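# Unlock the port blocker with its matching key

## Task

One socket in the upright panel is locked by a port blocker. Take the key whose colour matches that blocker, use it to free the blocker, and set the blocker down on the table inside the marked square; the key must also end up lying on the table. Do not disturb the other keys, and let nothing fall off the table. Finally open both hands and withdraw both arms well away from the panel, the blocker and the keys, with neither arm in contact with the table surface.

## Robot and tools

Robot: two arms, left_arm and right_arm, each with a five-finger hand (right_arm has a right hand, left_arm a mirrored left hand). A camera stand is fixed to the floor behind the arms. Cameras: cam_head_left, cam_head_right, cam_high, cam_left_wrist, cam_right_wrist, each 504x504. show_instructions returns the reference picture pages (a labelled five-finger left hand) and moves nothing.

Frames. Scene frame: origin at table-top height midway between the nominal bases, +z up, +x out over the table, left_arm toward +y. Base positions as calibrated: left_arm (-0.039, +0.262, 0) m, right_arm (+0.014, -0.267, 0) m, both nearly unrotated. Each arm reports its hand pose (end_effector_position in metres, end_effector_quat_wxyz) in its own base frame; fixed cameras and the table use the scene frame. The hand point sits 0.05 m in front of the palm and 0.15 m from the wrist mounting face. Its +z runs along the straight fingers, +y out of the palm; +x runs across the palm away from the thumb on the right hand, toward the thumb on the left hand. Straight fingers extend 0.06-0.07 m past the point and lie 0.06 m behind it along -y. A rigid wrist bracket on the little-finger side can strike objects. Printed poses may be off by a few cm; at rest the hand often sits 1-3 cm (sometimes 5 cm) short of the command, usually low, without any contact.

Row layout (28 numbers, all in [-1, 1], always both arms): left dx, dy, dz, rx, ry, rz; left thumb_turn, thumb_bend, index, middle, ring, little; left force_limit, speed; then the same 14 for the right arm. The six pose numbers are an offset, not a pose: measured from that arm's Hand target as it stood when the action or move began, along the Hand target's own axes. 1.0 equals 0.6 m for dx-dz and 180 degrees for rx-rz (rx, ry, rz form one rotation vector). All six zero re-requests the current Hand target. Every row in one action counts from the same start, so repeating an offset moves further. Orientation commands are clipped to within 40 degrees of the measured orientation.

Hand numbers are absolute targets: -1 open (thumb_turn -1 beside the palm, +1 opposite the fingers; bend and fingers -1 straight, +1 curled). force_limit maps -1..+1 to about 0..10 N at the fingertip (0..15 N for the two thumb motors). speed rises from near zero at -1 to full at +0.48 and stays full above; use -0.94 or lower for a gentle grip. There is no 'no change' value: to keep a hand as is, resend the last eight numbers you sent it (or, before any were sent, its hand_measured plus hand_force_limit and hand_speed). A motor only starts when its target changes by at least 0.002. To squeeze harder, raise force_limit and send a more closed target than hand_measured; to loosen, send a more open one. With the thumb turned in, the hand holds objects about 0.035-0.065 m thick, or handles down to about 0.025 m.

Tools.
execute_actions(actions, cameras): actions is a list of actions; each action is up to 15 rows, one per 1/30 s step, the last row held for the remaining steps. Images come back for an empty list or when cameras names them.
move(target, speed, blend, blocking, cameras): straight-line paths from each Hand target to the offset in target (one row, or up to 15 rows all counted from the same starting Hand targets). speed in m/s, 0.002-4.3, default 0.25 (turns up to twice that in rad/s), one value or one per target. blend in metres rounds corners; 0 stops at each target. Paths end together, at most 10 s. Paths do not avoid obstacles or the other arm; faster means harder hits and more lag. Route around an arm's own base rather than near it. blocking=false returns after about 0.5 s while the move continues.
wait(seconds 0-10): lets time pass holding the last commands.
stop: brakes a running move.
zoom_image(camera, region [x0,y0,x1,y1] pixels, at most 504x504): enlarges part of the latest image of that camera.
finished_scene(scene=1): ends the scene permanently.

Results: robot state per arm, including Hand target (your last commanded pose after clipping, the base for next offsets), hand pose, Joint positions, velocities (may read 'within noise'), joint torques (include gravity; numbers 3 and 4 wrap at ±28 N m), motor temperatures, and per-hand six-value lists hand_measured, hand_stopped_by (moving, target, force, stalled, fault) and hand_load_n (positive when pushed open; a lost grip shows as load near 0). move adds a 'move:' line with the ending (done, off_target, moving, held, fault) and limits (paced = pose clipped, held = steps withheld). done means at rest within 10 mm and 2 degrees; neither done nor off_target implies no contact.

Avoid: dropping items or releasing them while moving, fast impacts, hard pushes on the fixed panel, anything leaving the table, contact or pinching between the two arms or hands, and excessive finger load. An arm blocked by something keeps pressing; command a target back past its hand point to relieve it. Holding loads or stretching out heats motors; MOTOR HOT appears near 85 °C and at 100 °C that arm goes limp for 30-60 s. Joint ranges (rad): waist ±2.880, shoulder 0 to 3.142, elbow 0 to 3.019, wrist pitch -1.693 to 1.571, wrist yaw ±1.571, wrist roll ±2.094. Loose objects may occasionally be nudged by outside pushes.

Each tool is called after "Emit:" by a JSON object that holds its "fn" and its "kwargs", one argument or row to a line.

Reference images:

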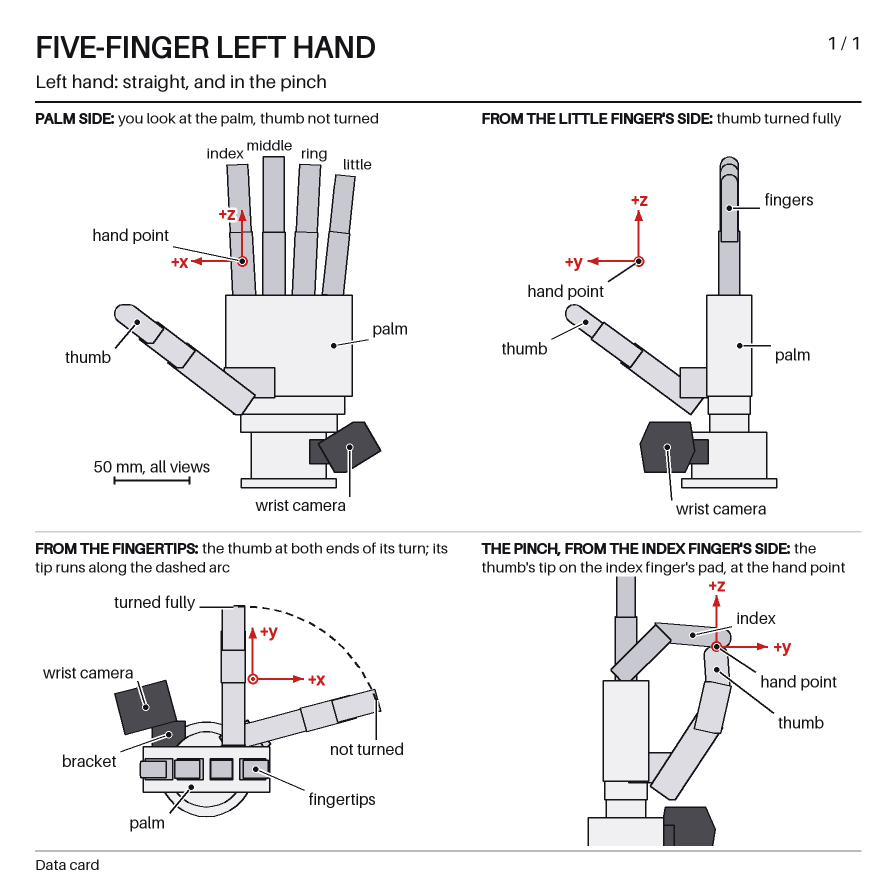

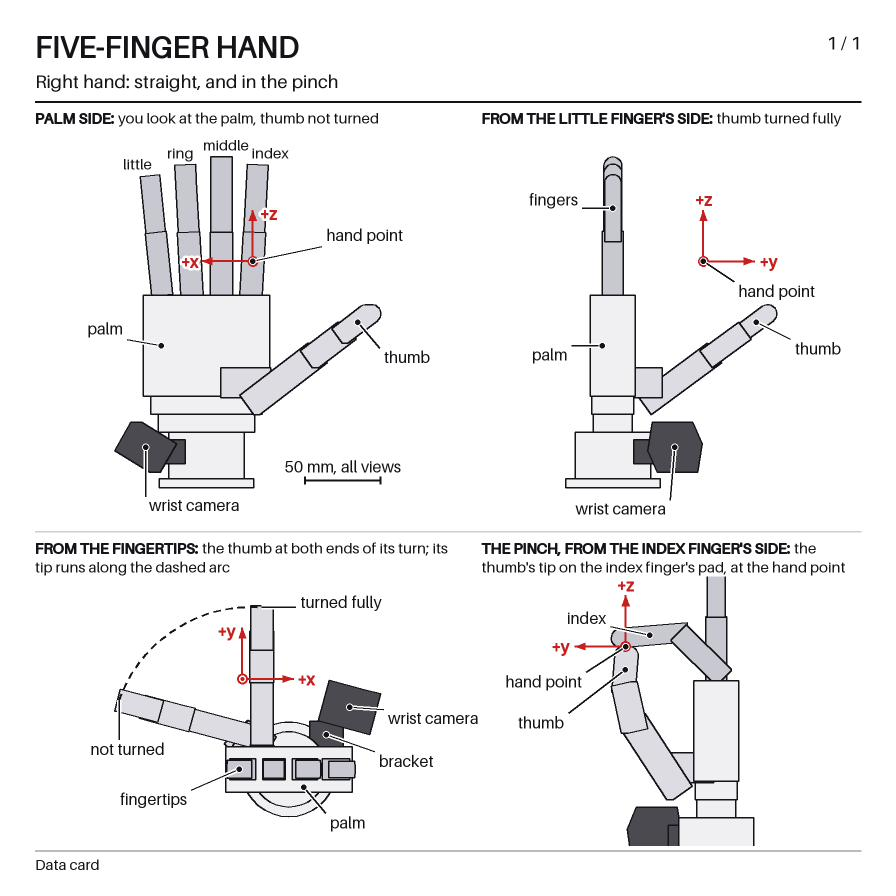

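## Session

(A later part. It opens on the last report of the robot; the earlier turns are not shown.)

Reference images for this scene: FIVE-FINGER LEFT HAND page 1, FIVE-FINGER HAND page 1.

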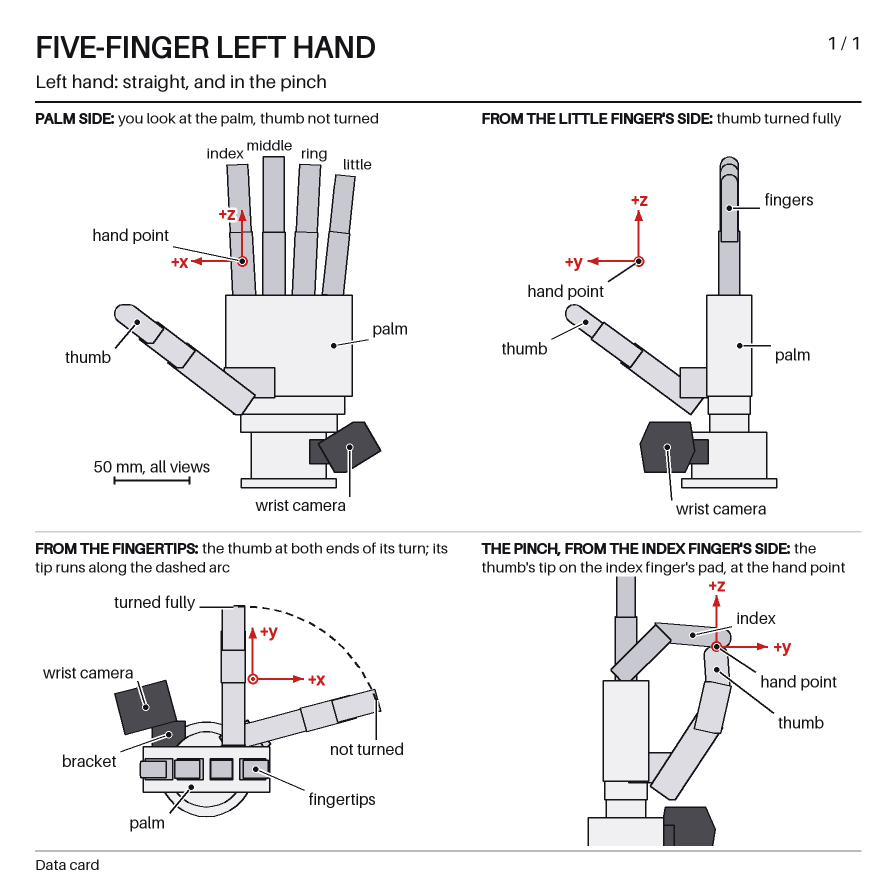

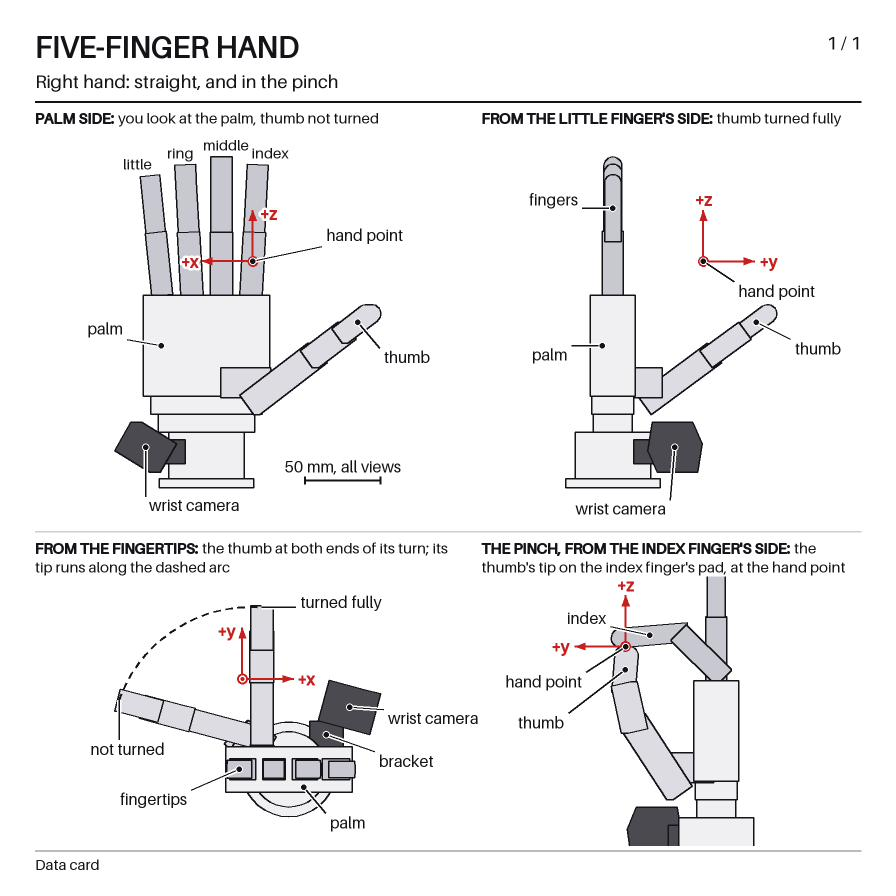

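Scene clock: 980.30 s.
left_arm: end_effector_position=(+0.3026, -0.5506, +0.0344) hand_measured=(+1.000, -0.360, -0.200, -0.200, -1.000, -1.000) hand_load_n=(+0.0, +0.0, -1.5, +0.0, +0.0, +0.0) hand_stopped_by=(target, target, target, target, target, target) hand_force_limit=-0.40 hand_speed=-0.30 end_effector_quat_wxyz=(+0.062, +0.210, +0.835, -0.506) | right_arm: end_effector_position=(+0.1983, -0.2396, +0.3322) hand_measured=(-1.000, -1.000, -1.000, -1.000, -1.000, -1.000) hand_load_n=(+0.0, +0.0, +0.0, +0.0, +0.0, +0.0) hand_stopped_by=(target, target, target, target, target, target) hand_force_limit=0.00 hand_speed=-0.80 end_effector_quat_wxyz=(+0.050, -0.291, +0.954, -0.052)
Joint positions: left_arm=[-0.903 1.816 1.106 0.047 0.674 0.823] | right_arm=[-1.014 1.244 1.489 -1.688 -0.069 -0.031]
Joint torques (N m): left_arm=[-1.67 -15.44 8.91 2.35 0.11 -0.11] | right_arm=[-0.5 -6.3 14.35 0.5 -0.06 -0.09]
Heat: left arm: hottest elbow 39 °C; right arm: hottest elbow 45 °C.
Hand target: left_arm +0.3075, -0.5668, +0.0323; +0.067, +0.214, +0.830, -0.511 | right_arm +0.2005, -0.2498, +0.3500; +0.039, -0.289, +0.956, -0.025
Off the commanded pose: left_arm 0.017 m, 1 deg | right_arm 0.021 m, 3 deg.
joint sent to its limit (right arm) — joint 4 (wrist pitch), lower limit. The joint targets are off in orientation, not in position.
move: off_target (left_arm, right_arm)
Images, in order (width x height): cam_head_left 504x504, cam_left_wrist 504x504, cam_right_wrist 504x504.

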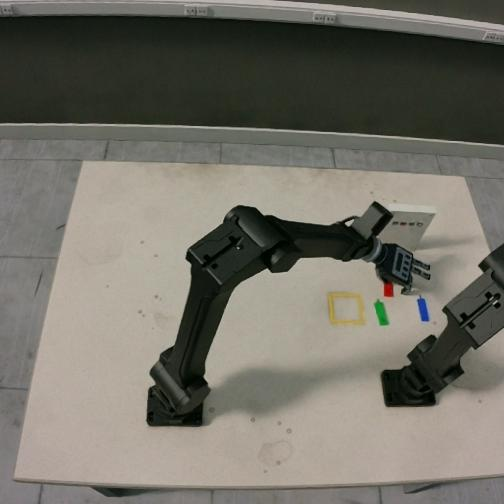

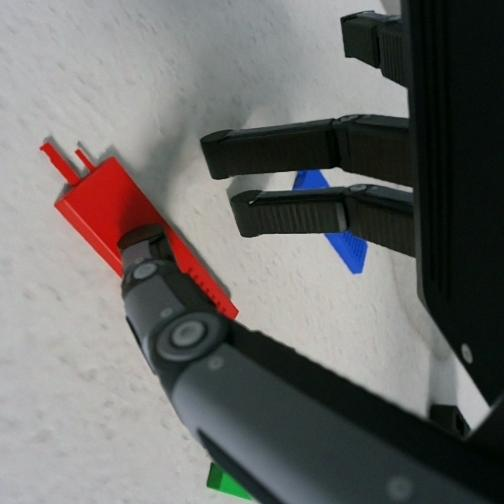

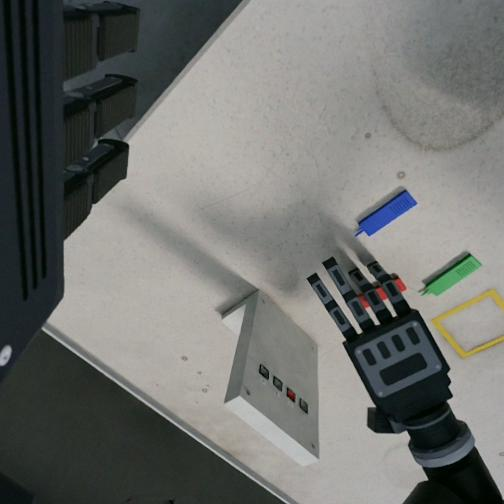

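Emit:
{"fn": "wait", "kwargs": {
  "seconds": 0.1,
  "cameras": ["all"]
}}

Emit:
{"fn": "zoom_image", "kwargs": {
  "camera": "cam_right_wrist",
  "region": [340, 240, 410, 310]
}}

Emit:
{"fn": "zoom_image", "kwargs": {
  "camera": "cam_high",
  "region": [170, 150, 250, 230]
}}

Emit:
{"fn": "zoom_image", "kwargs": {
  "camera": "cam_head_left",
  "region": [375, 265, 425, 315]
}}

Emit:
{"fn": "zoom_image", "kwargs": {
  "camera": "cam_head_right",
  "region": [375, 260, 435, 320]
}}

Scene clock: 996.40 s.
left_arm: end_effector_position=(+0.3026, -0.5506, +0.0344) hand_measured=(+1.000, -0.360, -0.200, -0.200, -1.000, -1.000) hand_load_n=(+0.0, +0.0, -1.0, +0.0, +0.0, +0.0) hand_stopped_by=(target, target, target, target, target, target) hand_force_limit=-0.40 hand_speed=-0.30 end_effector_quat_wxyz=(+0.062, +0.210, +0.835, -0.506) | right_arm: end_effector_position=(+0.1983, -0.2396, +0.3322) hand_measured=(-1.000, -1.000, -1.000, -1.000, -1.000, -1.000) hand_load_n=(+0.0, +0.0, +0.0, +0.0, +0.0, +0.0) hand_stopped_by=(target, target, target, target, target, target) hand_force_limit=0.00 hand_speed=-0.80 end_effector_quat_wxyz=(+0.050, -0.291, +0.954, -0.052)
Joint positions: left_arm=[-0.903 1.816 1.106 0.047 0.674 0.823] | right_arm=[-1.014 1.244 1.489 -1.688 -0.069 -0.031]
Joint torques (N m): left_arm=[-1.73 -15.44 8.91 2.33 0.11 -0.11] | right_arm=[-0.91 -6.83 14.08 0.55 -0.07 -0.09]
Motor temperatures (°C): left_arm=[26 35 41 23 24 21] | right_arm=[24 24 45 24 25 22]
Heat: left arm: hottest elbow 41 °C; right arm: hottest elbow 45 °C.
Hand target: left_arm +0.3075, -0.5668, +0.0323; +0.067, +0.214, +0.830, -0.511 | right_arm +0.2005, -0.2498, +0.3500; +0.039, -0.289, +0.956, -0.025
Off the commanded pose: left_arm 0.017 m, 1 deg | right_arm 0.021 m, 3 deg.
wait: 0.10 s; at rest from the start

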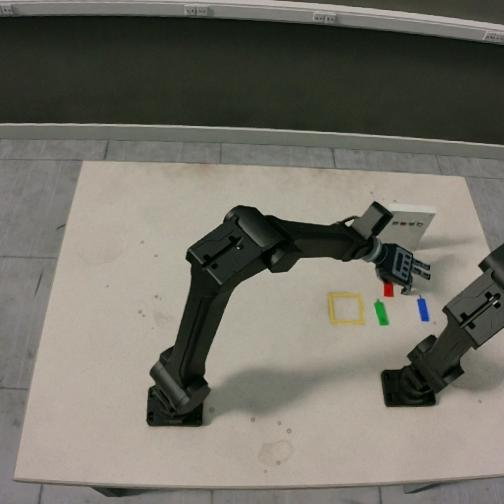

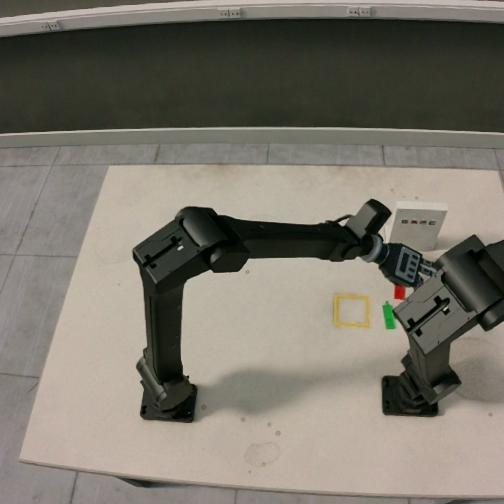

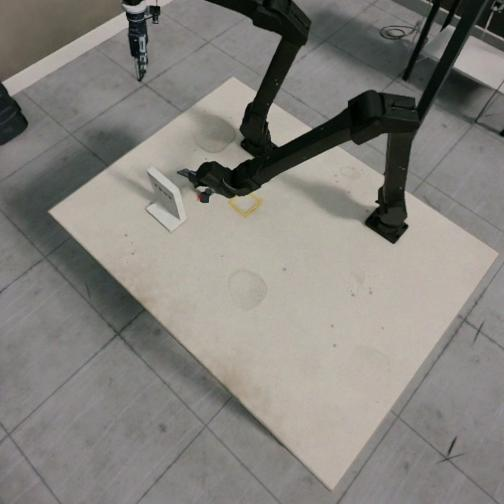

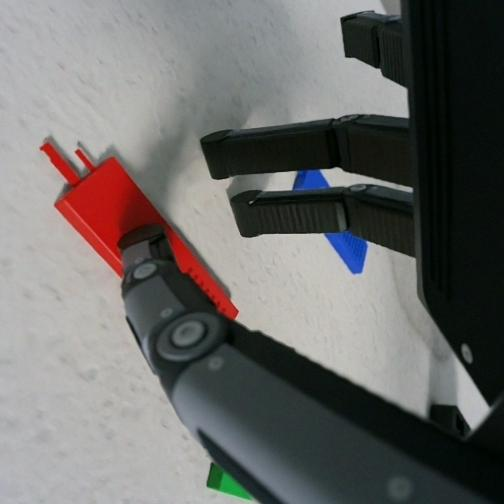

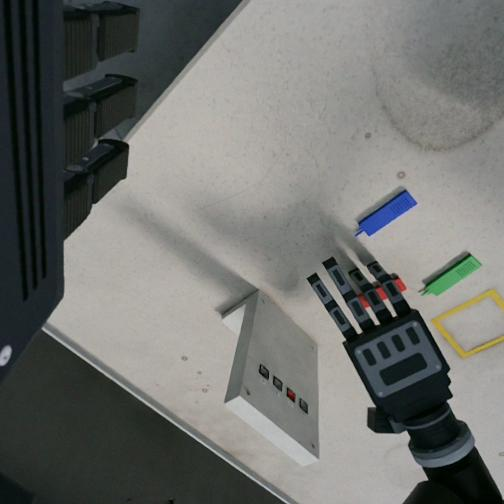

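Scaled by 7.200 from the camera's 504x504 image, which has a finer 720x720 frame.

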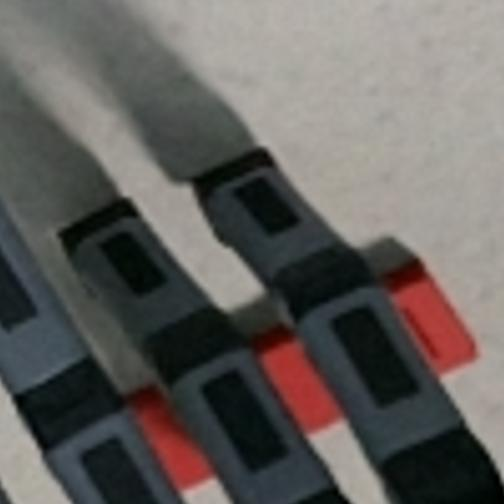

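Scaled by 6.300 from the camera's 504x504 image, which has a finer 720x720 frame.

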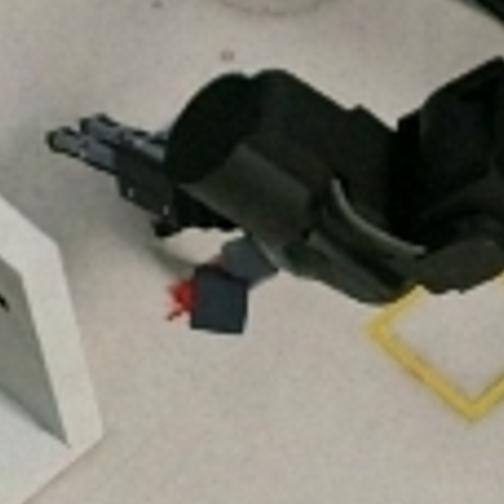

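Scaled by 10.080 from the camera's 504x504 image, which has a finer 720x720 frame.

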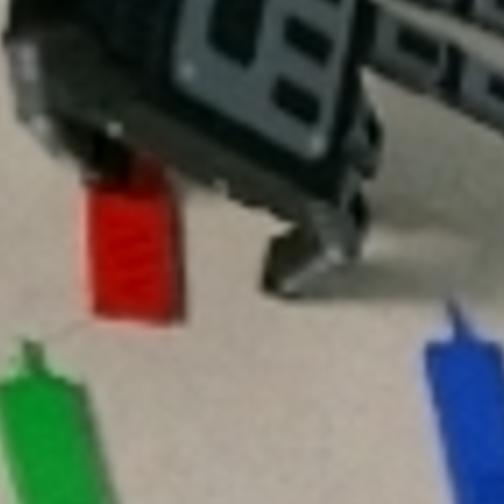

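Scaled by 8.400 from the camera's 504x504 image, which has a finer 720x720 frame.

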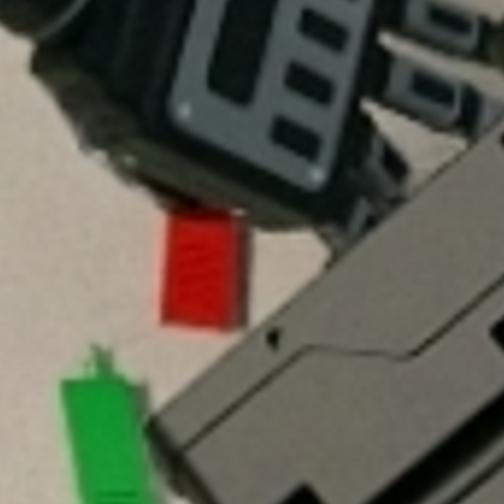

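Emit:
{"fn": "move", "kwargs": {
  "target": [-0.0103,-0.0238,-0.0082,-0.0184,-0.0455,-0.0261,1,-0.36,0.02,0.02,-1,-1,-0.4,-0.5, 0,0,0,0,0,0,-1,-1,-1,-1,-1,-1,0,-0.8],
  "speed": 0.05,
  "cameras": ["cam_left_wrist","cam_head_left","cam_right_wrist"]
}}

Emit:
{"fn": "zoom_image", "kwargs": {
  "camera": "cam_left_wrist",
  "region": [20, 80, 270, 330]
}}

Emit:
{"fn": "zoom_image", "kwargs": {
  "camera": "cam_right_wrist",
  "region": [340, 240, 410, 310]
}}

Emit:
{"fn": "zoom_image", "kwargs": {
  "camera": "cam_head_left",
  "region": [375, 265, 425, 315]
}}

Scene clock: 1020.57 s.
left_arm: end_effector_position=(+0.3133, -0.5665, +0.0465) hand_measured=(+1.000, -0.360, +0.020, +0.020, -1.000, -1.000) hand_load_n=(+0.0, +0.0, +0.0, +0.0, +0.0, +0.0) hand_stopped_by=(target, target, target, target, target, target) hand_force_limit=-0.40 hand_speed=-0.50 end_effector_quat_wxyz=(+0.111, +0.142, +0.848, -0.498) | right_arm: end_effector_position=(+0.1983, -0.2396, +0.3322) hand_measured=(-1.000, -1.000, -1.000, -1.000, -1.000, -1.000) hand_load_n=(+0.0, -0.5, +0.0, +0.0, +0.0, +0.0) hand_stopped_by=(target, target, target, target, target, target) hand_force_limit=0.00 hand_speed=-0.80 end_effector_quat_wxyz=(+0.050, -0.291, +0.954, -0.052)
Joint positions: left_arm=[-0.941 1.8 1.106 0.116 0.498 0.688] | right_arm=[-1.014 1.244 1.489 -1.688 -0.069 -0.031]
Joint torques (N m): left_arm=[-1.73 -18.67 5.79 2.47 0.03 -0.17] | right_arm=[-0.38 -5.95 14.13 0.35 -0.03 -0.13]
Heat: left arm: hottest elbow 41 °C; right arm: hottest elbow 45 °C.
Hand target: left_arm +0.3076, -0.5698, +0.0484; +0.112, +0.141, +0.845, -0.503 | right_arm +0.2005, -0.2498, +0.3500; +0.039, -0.289, +0.956, -0.025
Off the commanded pose: left_arm 0.007 m, 1 deg | right_arm 0.021 m, 3 deg.
joint sent to its limit (right arm) — joint 4 (wrist pitch), lower limit. The joint targets are off in orientation, not in position.
move: off_target (right_arm)
Images, in order (width x height): cam_head_left 504x504, cam_left_wrist 504x504, cam_right_wrist 504x504.

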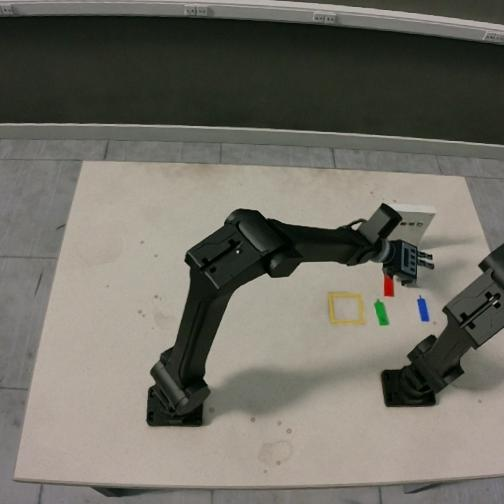

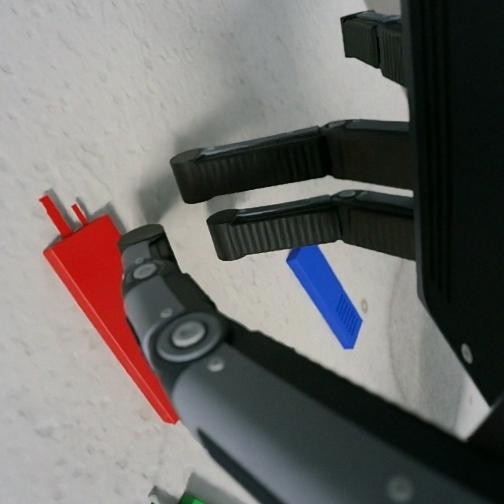

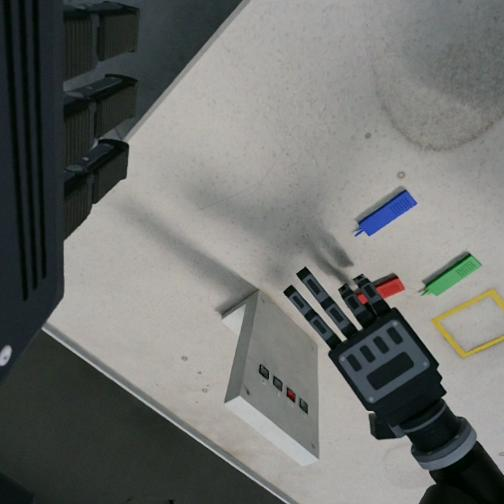

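Scaled by 2.016 from the camera's 504x504 image, which has a finer 720x720 frame.

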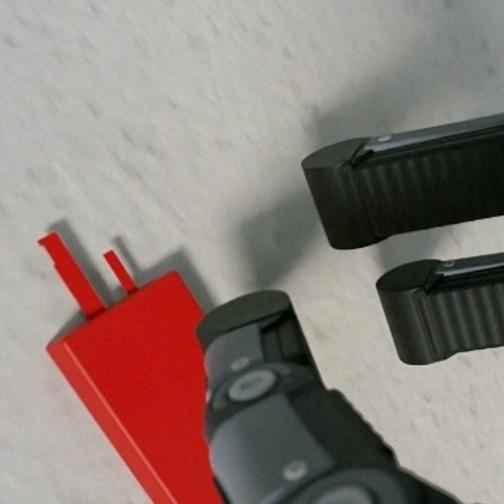

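Scaled by 7.200 from the camera's 504x504 image, which has a finer 720x720 frame.

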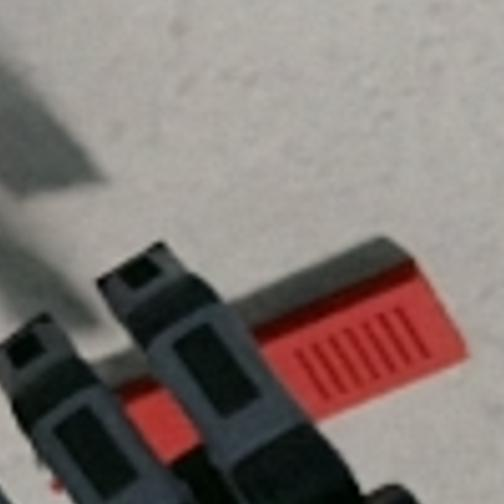

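Scaled by 10.080 from the camera's 504x504 image, which has a finer 720x720 frame.

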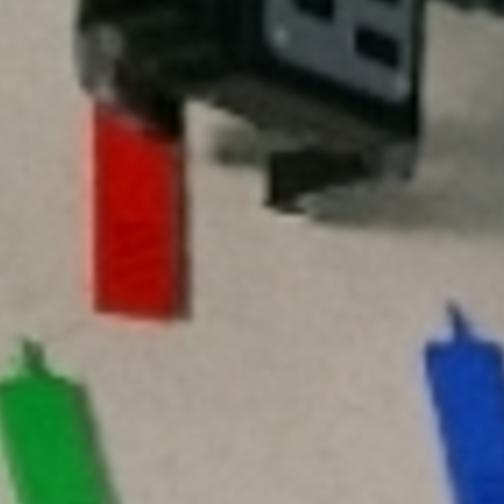

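Emit:
{"fn": "move", "kwargs": {
  "target": [0.0128,0.0105,-0.0343,0,0,0,1,-0.36,0.02,0.02,-1,-1,-0.4,-0.5, 0,0,0,0,0,0,-1,-1,-1,-1,-1,-1,0,-0.8],
  "speed": 0.05,
  "cameras": ["cam_left_wrist","cam_head_left","cam_right_wrist"]
}}

Emit:
{"fn": "zoom_image", "kwargs": {
  "camera": "cam_left_wrist",
  "region": [20, 80, 270, 330]
}}

Emit:
{"fn": "zoom_image", "kwargs": {
  "camera": "cam_right_wrist",
  "region": [340, 240, 410, 310]
}}

Emit:
{"fn": "zoom_image", "kwargs": {
  "camera": "cam_head_left",
  "region": [375, 265, 425, 315]
}}

Scene clock: 1029.23 s.
left_arm: end_effector_position=(+0.2990, -0.5492, +0.0486) hand_measured=(+1.000, -0.360, +0.020, +0.020, -1.000, -1.000) hand_load_n=(+0.0, +0.0, +0.0, +0.0, +0.0, +0.0) hand_stopped_by=(target, target, target, target, target, target) hand_force_limit=-0.40 hand_speed=-0.50 end_effector_quat_wxyz=(+0.107, +0.143, +0.849, -0.498) | right_arm: end_effector_position=(+0.1983, -0.2396, +0.3322) hand_measured=(-1.000, -1.000, -1.000, -1.000, -1.000, -1.000) hand_load_n=(+0.0, +0.0, +0.5, +0.0, +0.0, +0.0) hand_stopped_by=(target, target, target, target, target, target) hand_force_limit=0.00 hand_speed=-0.80 end_effector_quat_wxyz=(+0.050, -0.291, +0.954, -0.052)
Joint positions: left_arm=[-0.941 1.752 1.042 0.128 0.505 0.687] | right_arm=[-1.014 1.244 1.489 -1.688 -0.069 -0.031]
Joint torques (N m): left_arm=[-0.62 -17.85 5.79 2.48 0.22 -0.09] | right_arm=[-1.2 -6.53 14.35 0.68 -0.1 -0.09]
Heat: left arm: hottest elbow 40 °C; right arm: hottest elbow 45 °C.
Hand target: left_arm +0.3018, -0.5479, +0.0505; +0.112, +0.141, +0.845, -0.503 | right_arm +0.2005, -0.2498, +0.3500; +0.039, -0.289, +0.956, -0.025
Off the commanded pose: left_arm 0.003 m, 1 deg | right_arm 0.021 m, 3 deg.
joint sent to its limit (right arm) — joint 4 (wrist pitch), lower limit. The joint targets are off in orientation, not in position.
move: off_target (right_arm)
Images, in order (width x height): cam_head_left 504x504, cam_left_wrist 504x504, cam_right_wrist 504x504.

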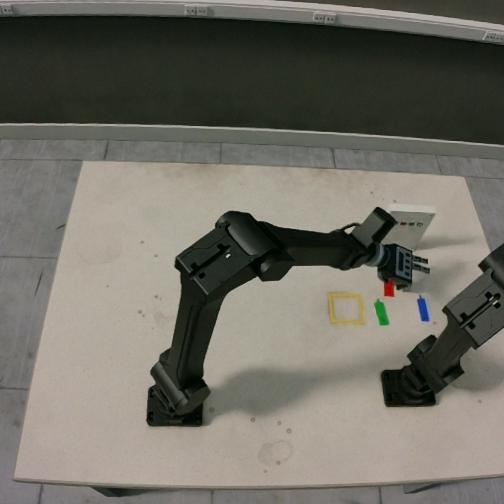

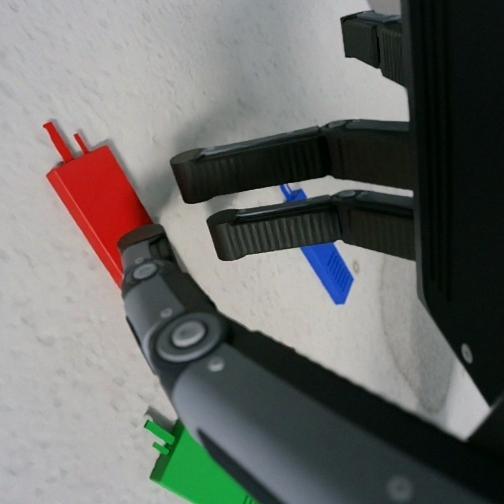

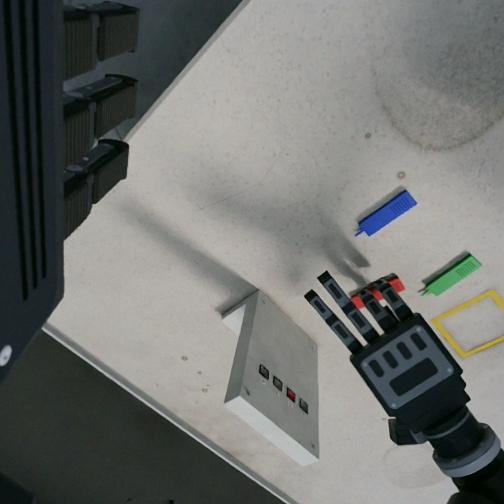

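Scaled by 2.016 from the camera's 504x504 image, which has a finer 720x720 frame.

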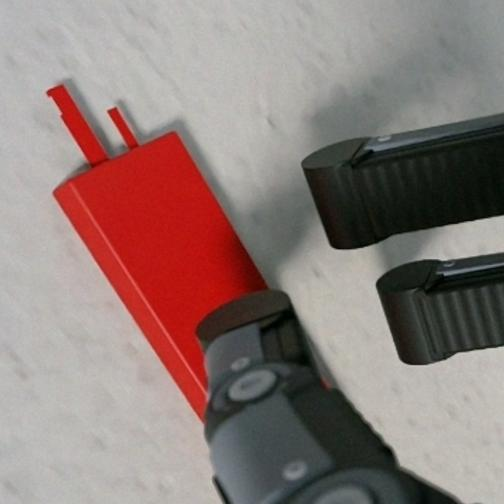

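Scaled by 7.200 from the camera's 504x504 image, which has a finer 720x720 frame.

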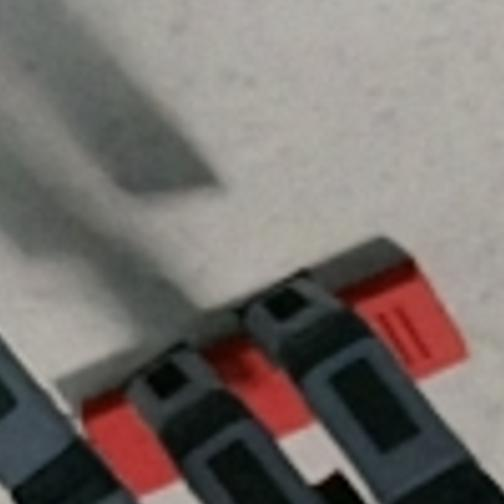

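Scaled by 10.080 from the camera's 504x504 image, which has a finer 720x720 frame.

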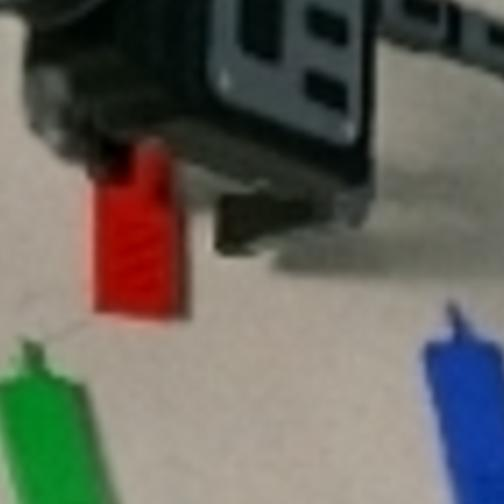

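Emit:
{"fn": "move", "kwargs": {
  "target": [0.0088,0.0218,0.0125,0,0,0,1,-0.36,0.02,0.02,-1,-1,-0.4,-0.5, 0,0,0,0,0,0,-1,-1,-1,-1,-1,-1,0,-0.8],
  "speed": 0.04,
  "cameras": ["cam_left_wrist","cam_head_left","cam_right_wrist"]
}}

Emit:
{"fn": "zoom_image", "kwargs": {
  "camera": "cam_left_wrist",
  "region": [20, 80, 270, 330]
}}

Emit:
{"fn": "zoom_image", "kwargs": {
  "camera": "cam_right_wrist",
  "region": [340, 240, 410, 310]
}}

Emit:
{"fn": "zoom_image", "kwargs": {
  "camera": "cam_head_left",
  "region": [375, 265, 425, 315]
}}

Scene clock: 1038.50 s.
left_arm: end_effector_position=(+0.3000, -0.5505, +0.0475) hand_measured=(+1.000, -0.360, +0.020, +0.020, -1.000, -1.000) hand_load_n=(+0.0, +0.0, +0.0, +0.0, +0.0, +0.0) hand_stopped_by=(target, target, target, target, target, target) hand_force_limit=-0.40 hand_speed=-0.50 end_effector_quat_wxyz=(+0.115, +0.145, +0.843, -0.505) | right_arm: end_effector_position=(+0.1983, -0.2396, +0.3322) hand_measured=(-1.000, -1.000, -1.000, -1.000, -1.000, -1.000) hand_load_n=(+0.0, +0.0, +0.0, +0.0, +0.0, -0.5) hand_stopped_by=(target, target, target, target, target, target) hand_force_limit=0.00 hand_speed=-0.80 end_effector_quat_wxyz=(+0.050, -0.291, +0.954, -0.052)
Joint positions: left_arm=[-0.941 1.755 1.029 0.169 0.505 0.687] | right_arm=[-1.014 1.244 1.489 -1.688 -0.069 -0.031]
Joint torques (N m): left_arm=[-0.67 -15.44 5.7 2.48 0.22 -0.09] | right_arm=[-1.2 -6.59 14.17 0.51 -0.08 -0.11]
Heat: left arm: hottest elbow 39 °C; right arm: hottest elbow 45 °C.
Hand target: left_arm +0.3017, -0.5478, +0.0342; +0.112, +0.141, +0.845, -0.503 | right_arm +0.2005, -0.2498, +0.3500; +0.039, -0.289, +0.956, -0.025
Off the commanded pose: left_arm 0.013 m, 1 deg | right_arm 0.021 m, 3 deg.
joint sent to its limit (right arm) — joint 4 (wrist pitch), lower limit. The joint targets are off in orientation, not in position.
move: off_target (left_arm, right_arm)
Images, in order (width x height): cam_head_left 504x504, cam_left_wrist 504x504, cam_right_wrist 504x504.

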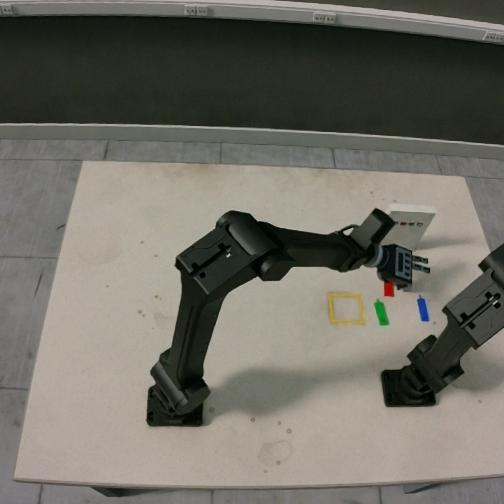

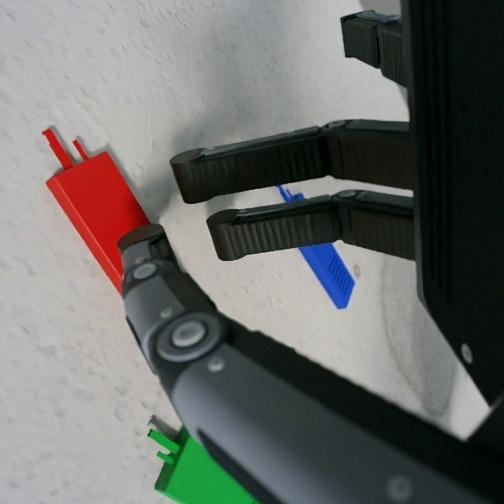

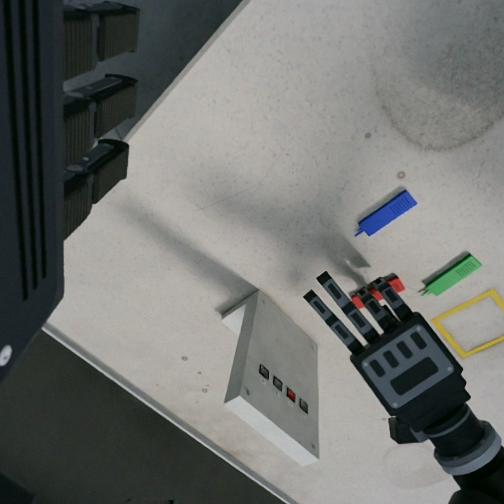

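Scaled by 2.016 from the camera's 504x504 image, which has a finer 720x720 frame.

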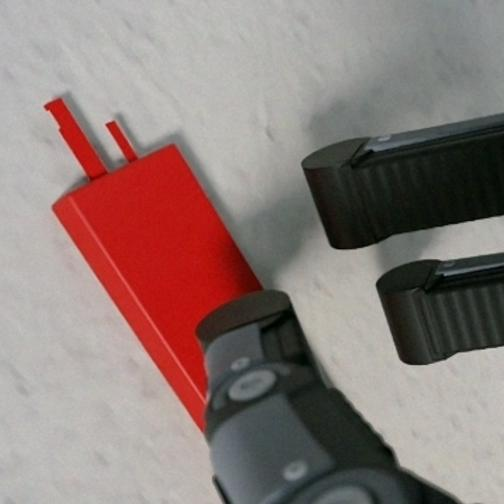

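Scaled by 7.200 from the camera's 504x504 image, which has a finer 720x720 frame.

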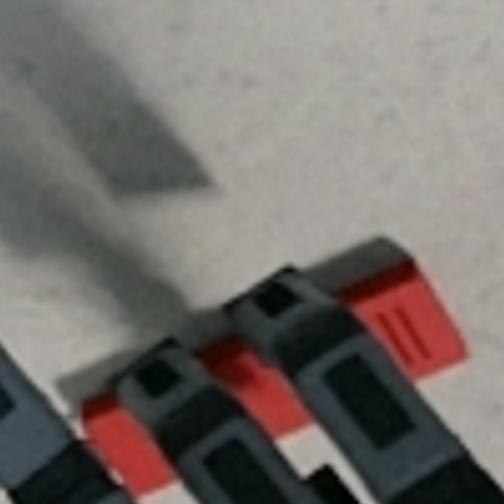

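Scaled by 10.080 from the camera's 504x504 image, which has a finer 720x720 frame.

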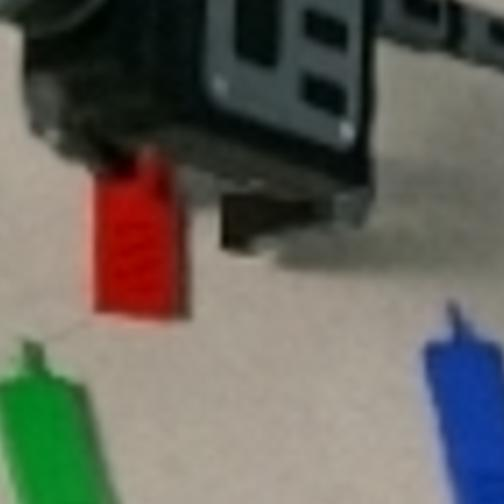

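Emit:
{"fn": "move", "kwargs": {
  "target": [0.0033,0.0082,0.0047,0,0,0,1,-0.36,0.02,0.02,-1,-1,-0.4,-0.5, 0,0,0,0,0,0,-1,-1,-1,-1,-1,-1,0,-0.8],
  "speed": 0.04,
  "cameras": ["cam_left_wrist"]
}}

Scene clock: 1041.80 s.
left_arm: end_effector_position=(+0.2998, -0.5503, +0.0405) hand_measured=(+1.000, -0.360, +0.020, +0.020, -1.000, -1.000) hand_load_n=(+0.0, +0.0, +0.0, +0.0, +0.0, +0.0) hand_stopped_by=(target, target, target, target, target, target) hand_force_limit=-0.40 hand_speed=-0.50 end_effector_quat_wxyz=(+0.114, +0.145, +0.843, -0.505) | right_arm: end_effector_position=(+0.1983, -0.2396, +0.3322) hand_measured=(-1.000, -1.000, -1.000, -1.000, -1.000, -1.000) hand_load_n=(+0.0, +0.0, +0.0, +0.0, +0.0, +0.0) hand_stopped_by=(target, target, target, target, target, target) hand_force_limit=0.00 hand_speed=-0.80 end_effector_quat_wxyz=(+0.050, -0.291, +0.954, -0.052)
Joint positions: left_arm=[-0.941 1.768 1.024 0.184 0.505 0.687] | right_arm=[-1.014 1.244 1.489 -1.688 -0.069 -0.031]
Joint torques (N m): left_arm=[-0.73 -15.56 5.71 2.56 0.22 -0.08] | right_arm=[-1.55 -7.59 14.01 0.75 -0.02 -0.05]
Heat: left arm: hottest elbow 39 °C; right arm: hottest elbow 45 °C.
Hand target: left_arm +0.3017, -0.5478, +0.0283; +0.112, +0.141, +0.845, -0.503 | right_arm +0.2005, -0.2498, +0.3500; +0.039, -0.289, +0.956, -0.025
Off the commanded pose: left_arm 0.013 m, 1 deg | right_arm 0.021 m, 3 deg.
joint sent to its limit (right arm) — joint 4 (wrist pitch), lower limit. The joint targets are off in orientation, not in position.
move: off_target (left_arm, right_arm)
Images, in order (width x height): cam_left_wrist 504x504.

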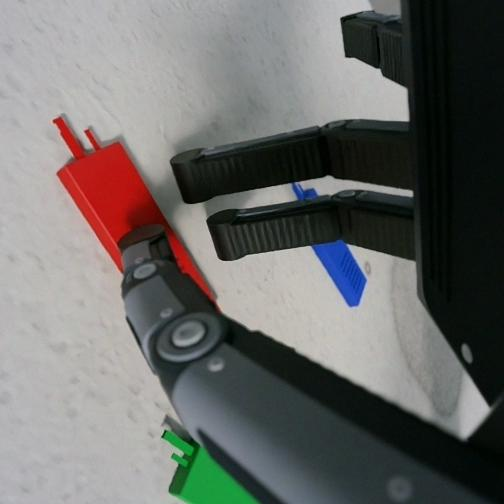

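Emit:
{"fn": "move", "kwargs": {
  "target": [0.0033,0.0082,0.0047,0,0,0,1,-0.36,0.02,0.02,-1,-1,-0.4,-0.5, 0,0,0,0,0,0,-1,-1,-1,-1,-1,-1,0,-0.8],
  "speed": 0.04,
  "cameras": ["cam_left_wrist","cam_head_left","cam_right_wrist"]
}}

Emit:
{"fn": "zoom_image", "kwargs": {
  "camera": "cam_left_wrist",
  "region": [20, 80, 270, 330]
}}

Emit:
{"fn": "zoom_image", "kwargs": {
  "camera": "cam_right_wrist",
  "region": [340, 240, 410, 310]
}}

Emit:
{"fn": "zoom_image", "kwargs": {
  "camera": "cam_head_left",
  "region": [375, 265, 425, 315]
}}

Scene clock: 1047.33 s.
left_arm: end_effector_position=(+0.3009, -0.5518, +0.0366) hand_measured=(+1.000, -0.360, +0.020, +0.020, -1.000, -1.000) hand_load_n=(+0.0, +0.0, +0.0, +0.0, +0.0, +0.0) hand_stopped_by=(target, target, target, target, target, target) hand_force_limit=-0.40 hand_speed=-0.50 end_effector_quat_wxyz=(+0.115, +0.146, +0.842, -0.506) | right_arm: end_effector_position=(+0.1983, -0.2396, +0.3322) hand_measured=(-1.000, -1.000, -1.000, -1.000, -1.000, -1.000) hand_load_n=(+0.0, -0.5, +0.0, +0.0, +0.0, +0.0) hand_stopped_by=(target, target, target, target, target, target) hand_force_limit=0.00 hand_speed=-0.80 end_effector_quat_wxyz=(+0.050, -0.291, +0.954, -0.052)
Joint positions: left_arm=[-0.941 1.779 1.024 0.2 0.505 0.687] | right_arm=[-1.014 1.244 1.489 -1.688 -0.069 -0.031]
Joint torques (N m): left_arm=[-0.62 -15.68 5.37 2.51 0.22 -0.09] | right_arm=[-1.08 -6.89 13.85 0.64 -0.05 -0.1]
Heat: left arm: hottest elbow 38 °C; right arm: hottest elbow 45 °C.
Hand target: left_arm +0.3017, -0.5478, +0.0224; +0.112, +0.141, +0.845, -0.503 | right_arm +0.2005, -0.2498, +0.3500; +0.039, -0.289, +0.956, -0.025
Off the commanded pose: left_arm 0.015 m, 1 deg | right_arm 0.021 m, 3 deg.
joint sent to its limit (right arm) — joint 4 (wrist pitch), lower limit. The joint targets are off in orientation, not in position.
move: off_target (left_arm, right_arm)
Images, in order (width x height): cam_head_left 504x504, cam_left_wrist 504x504, cam_right_wrist 504x504.

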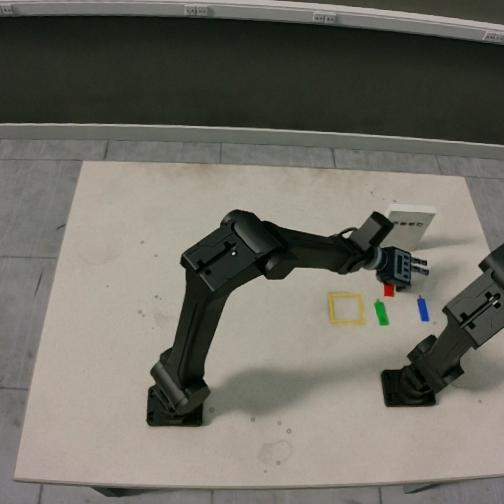

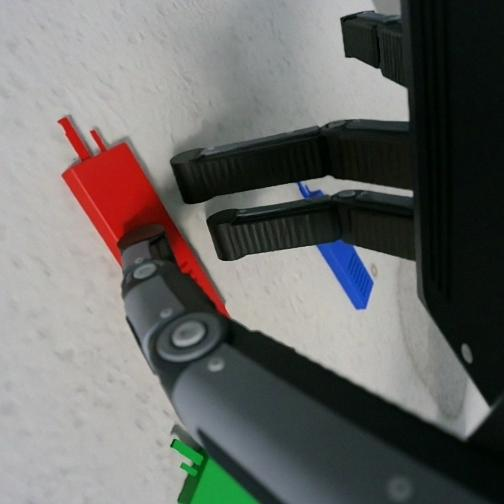

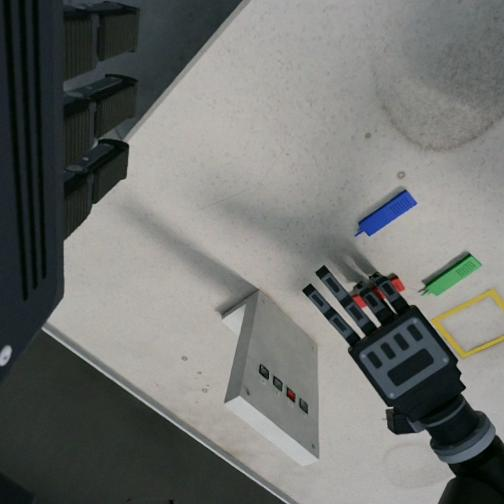

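Scaled by 2.016 from the camera's 504x504 image, which has a finer 720x720 frame.

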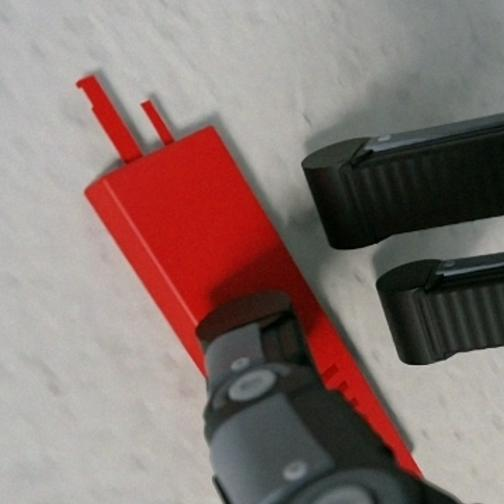

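Scaled by 7.200 from the camera's 504x504 image, which has a finer 720x720 frame.

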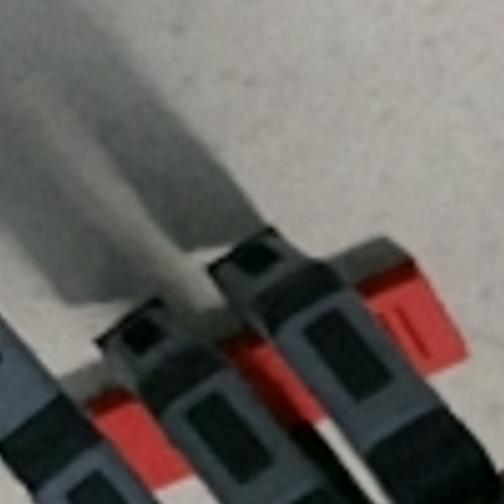

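Scaled by 10.080 from the camera's 504x504 image, which has a finer 720x720 frame.

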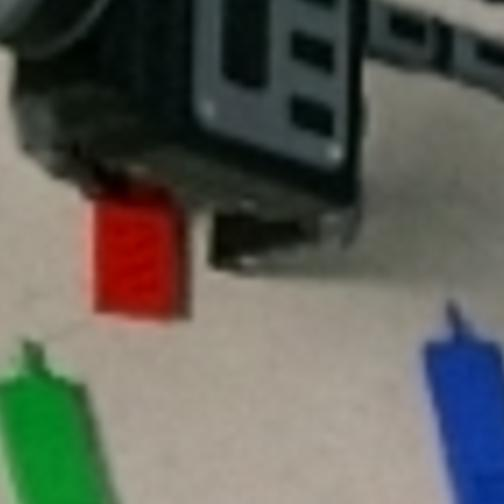

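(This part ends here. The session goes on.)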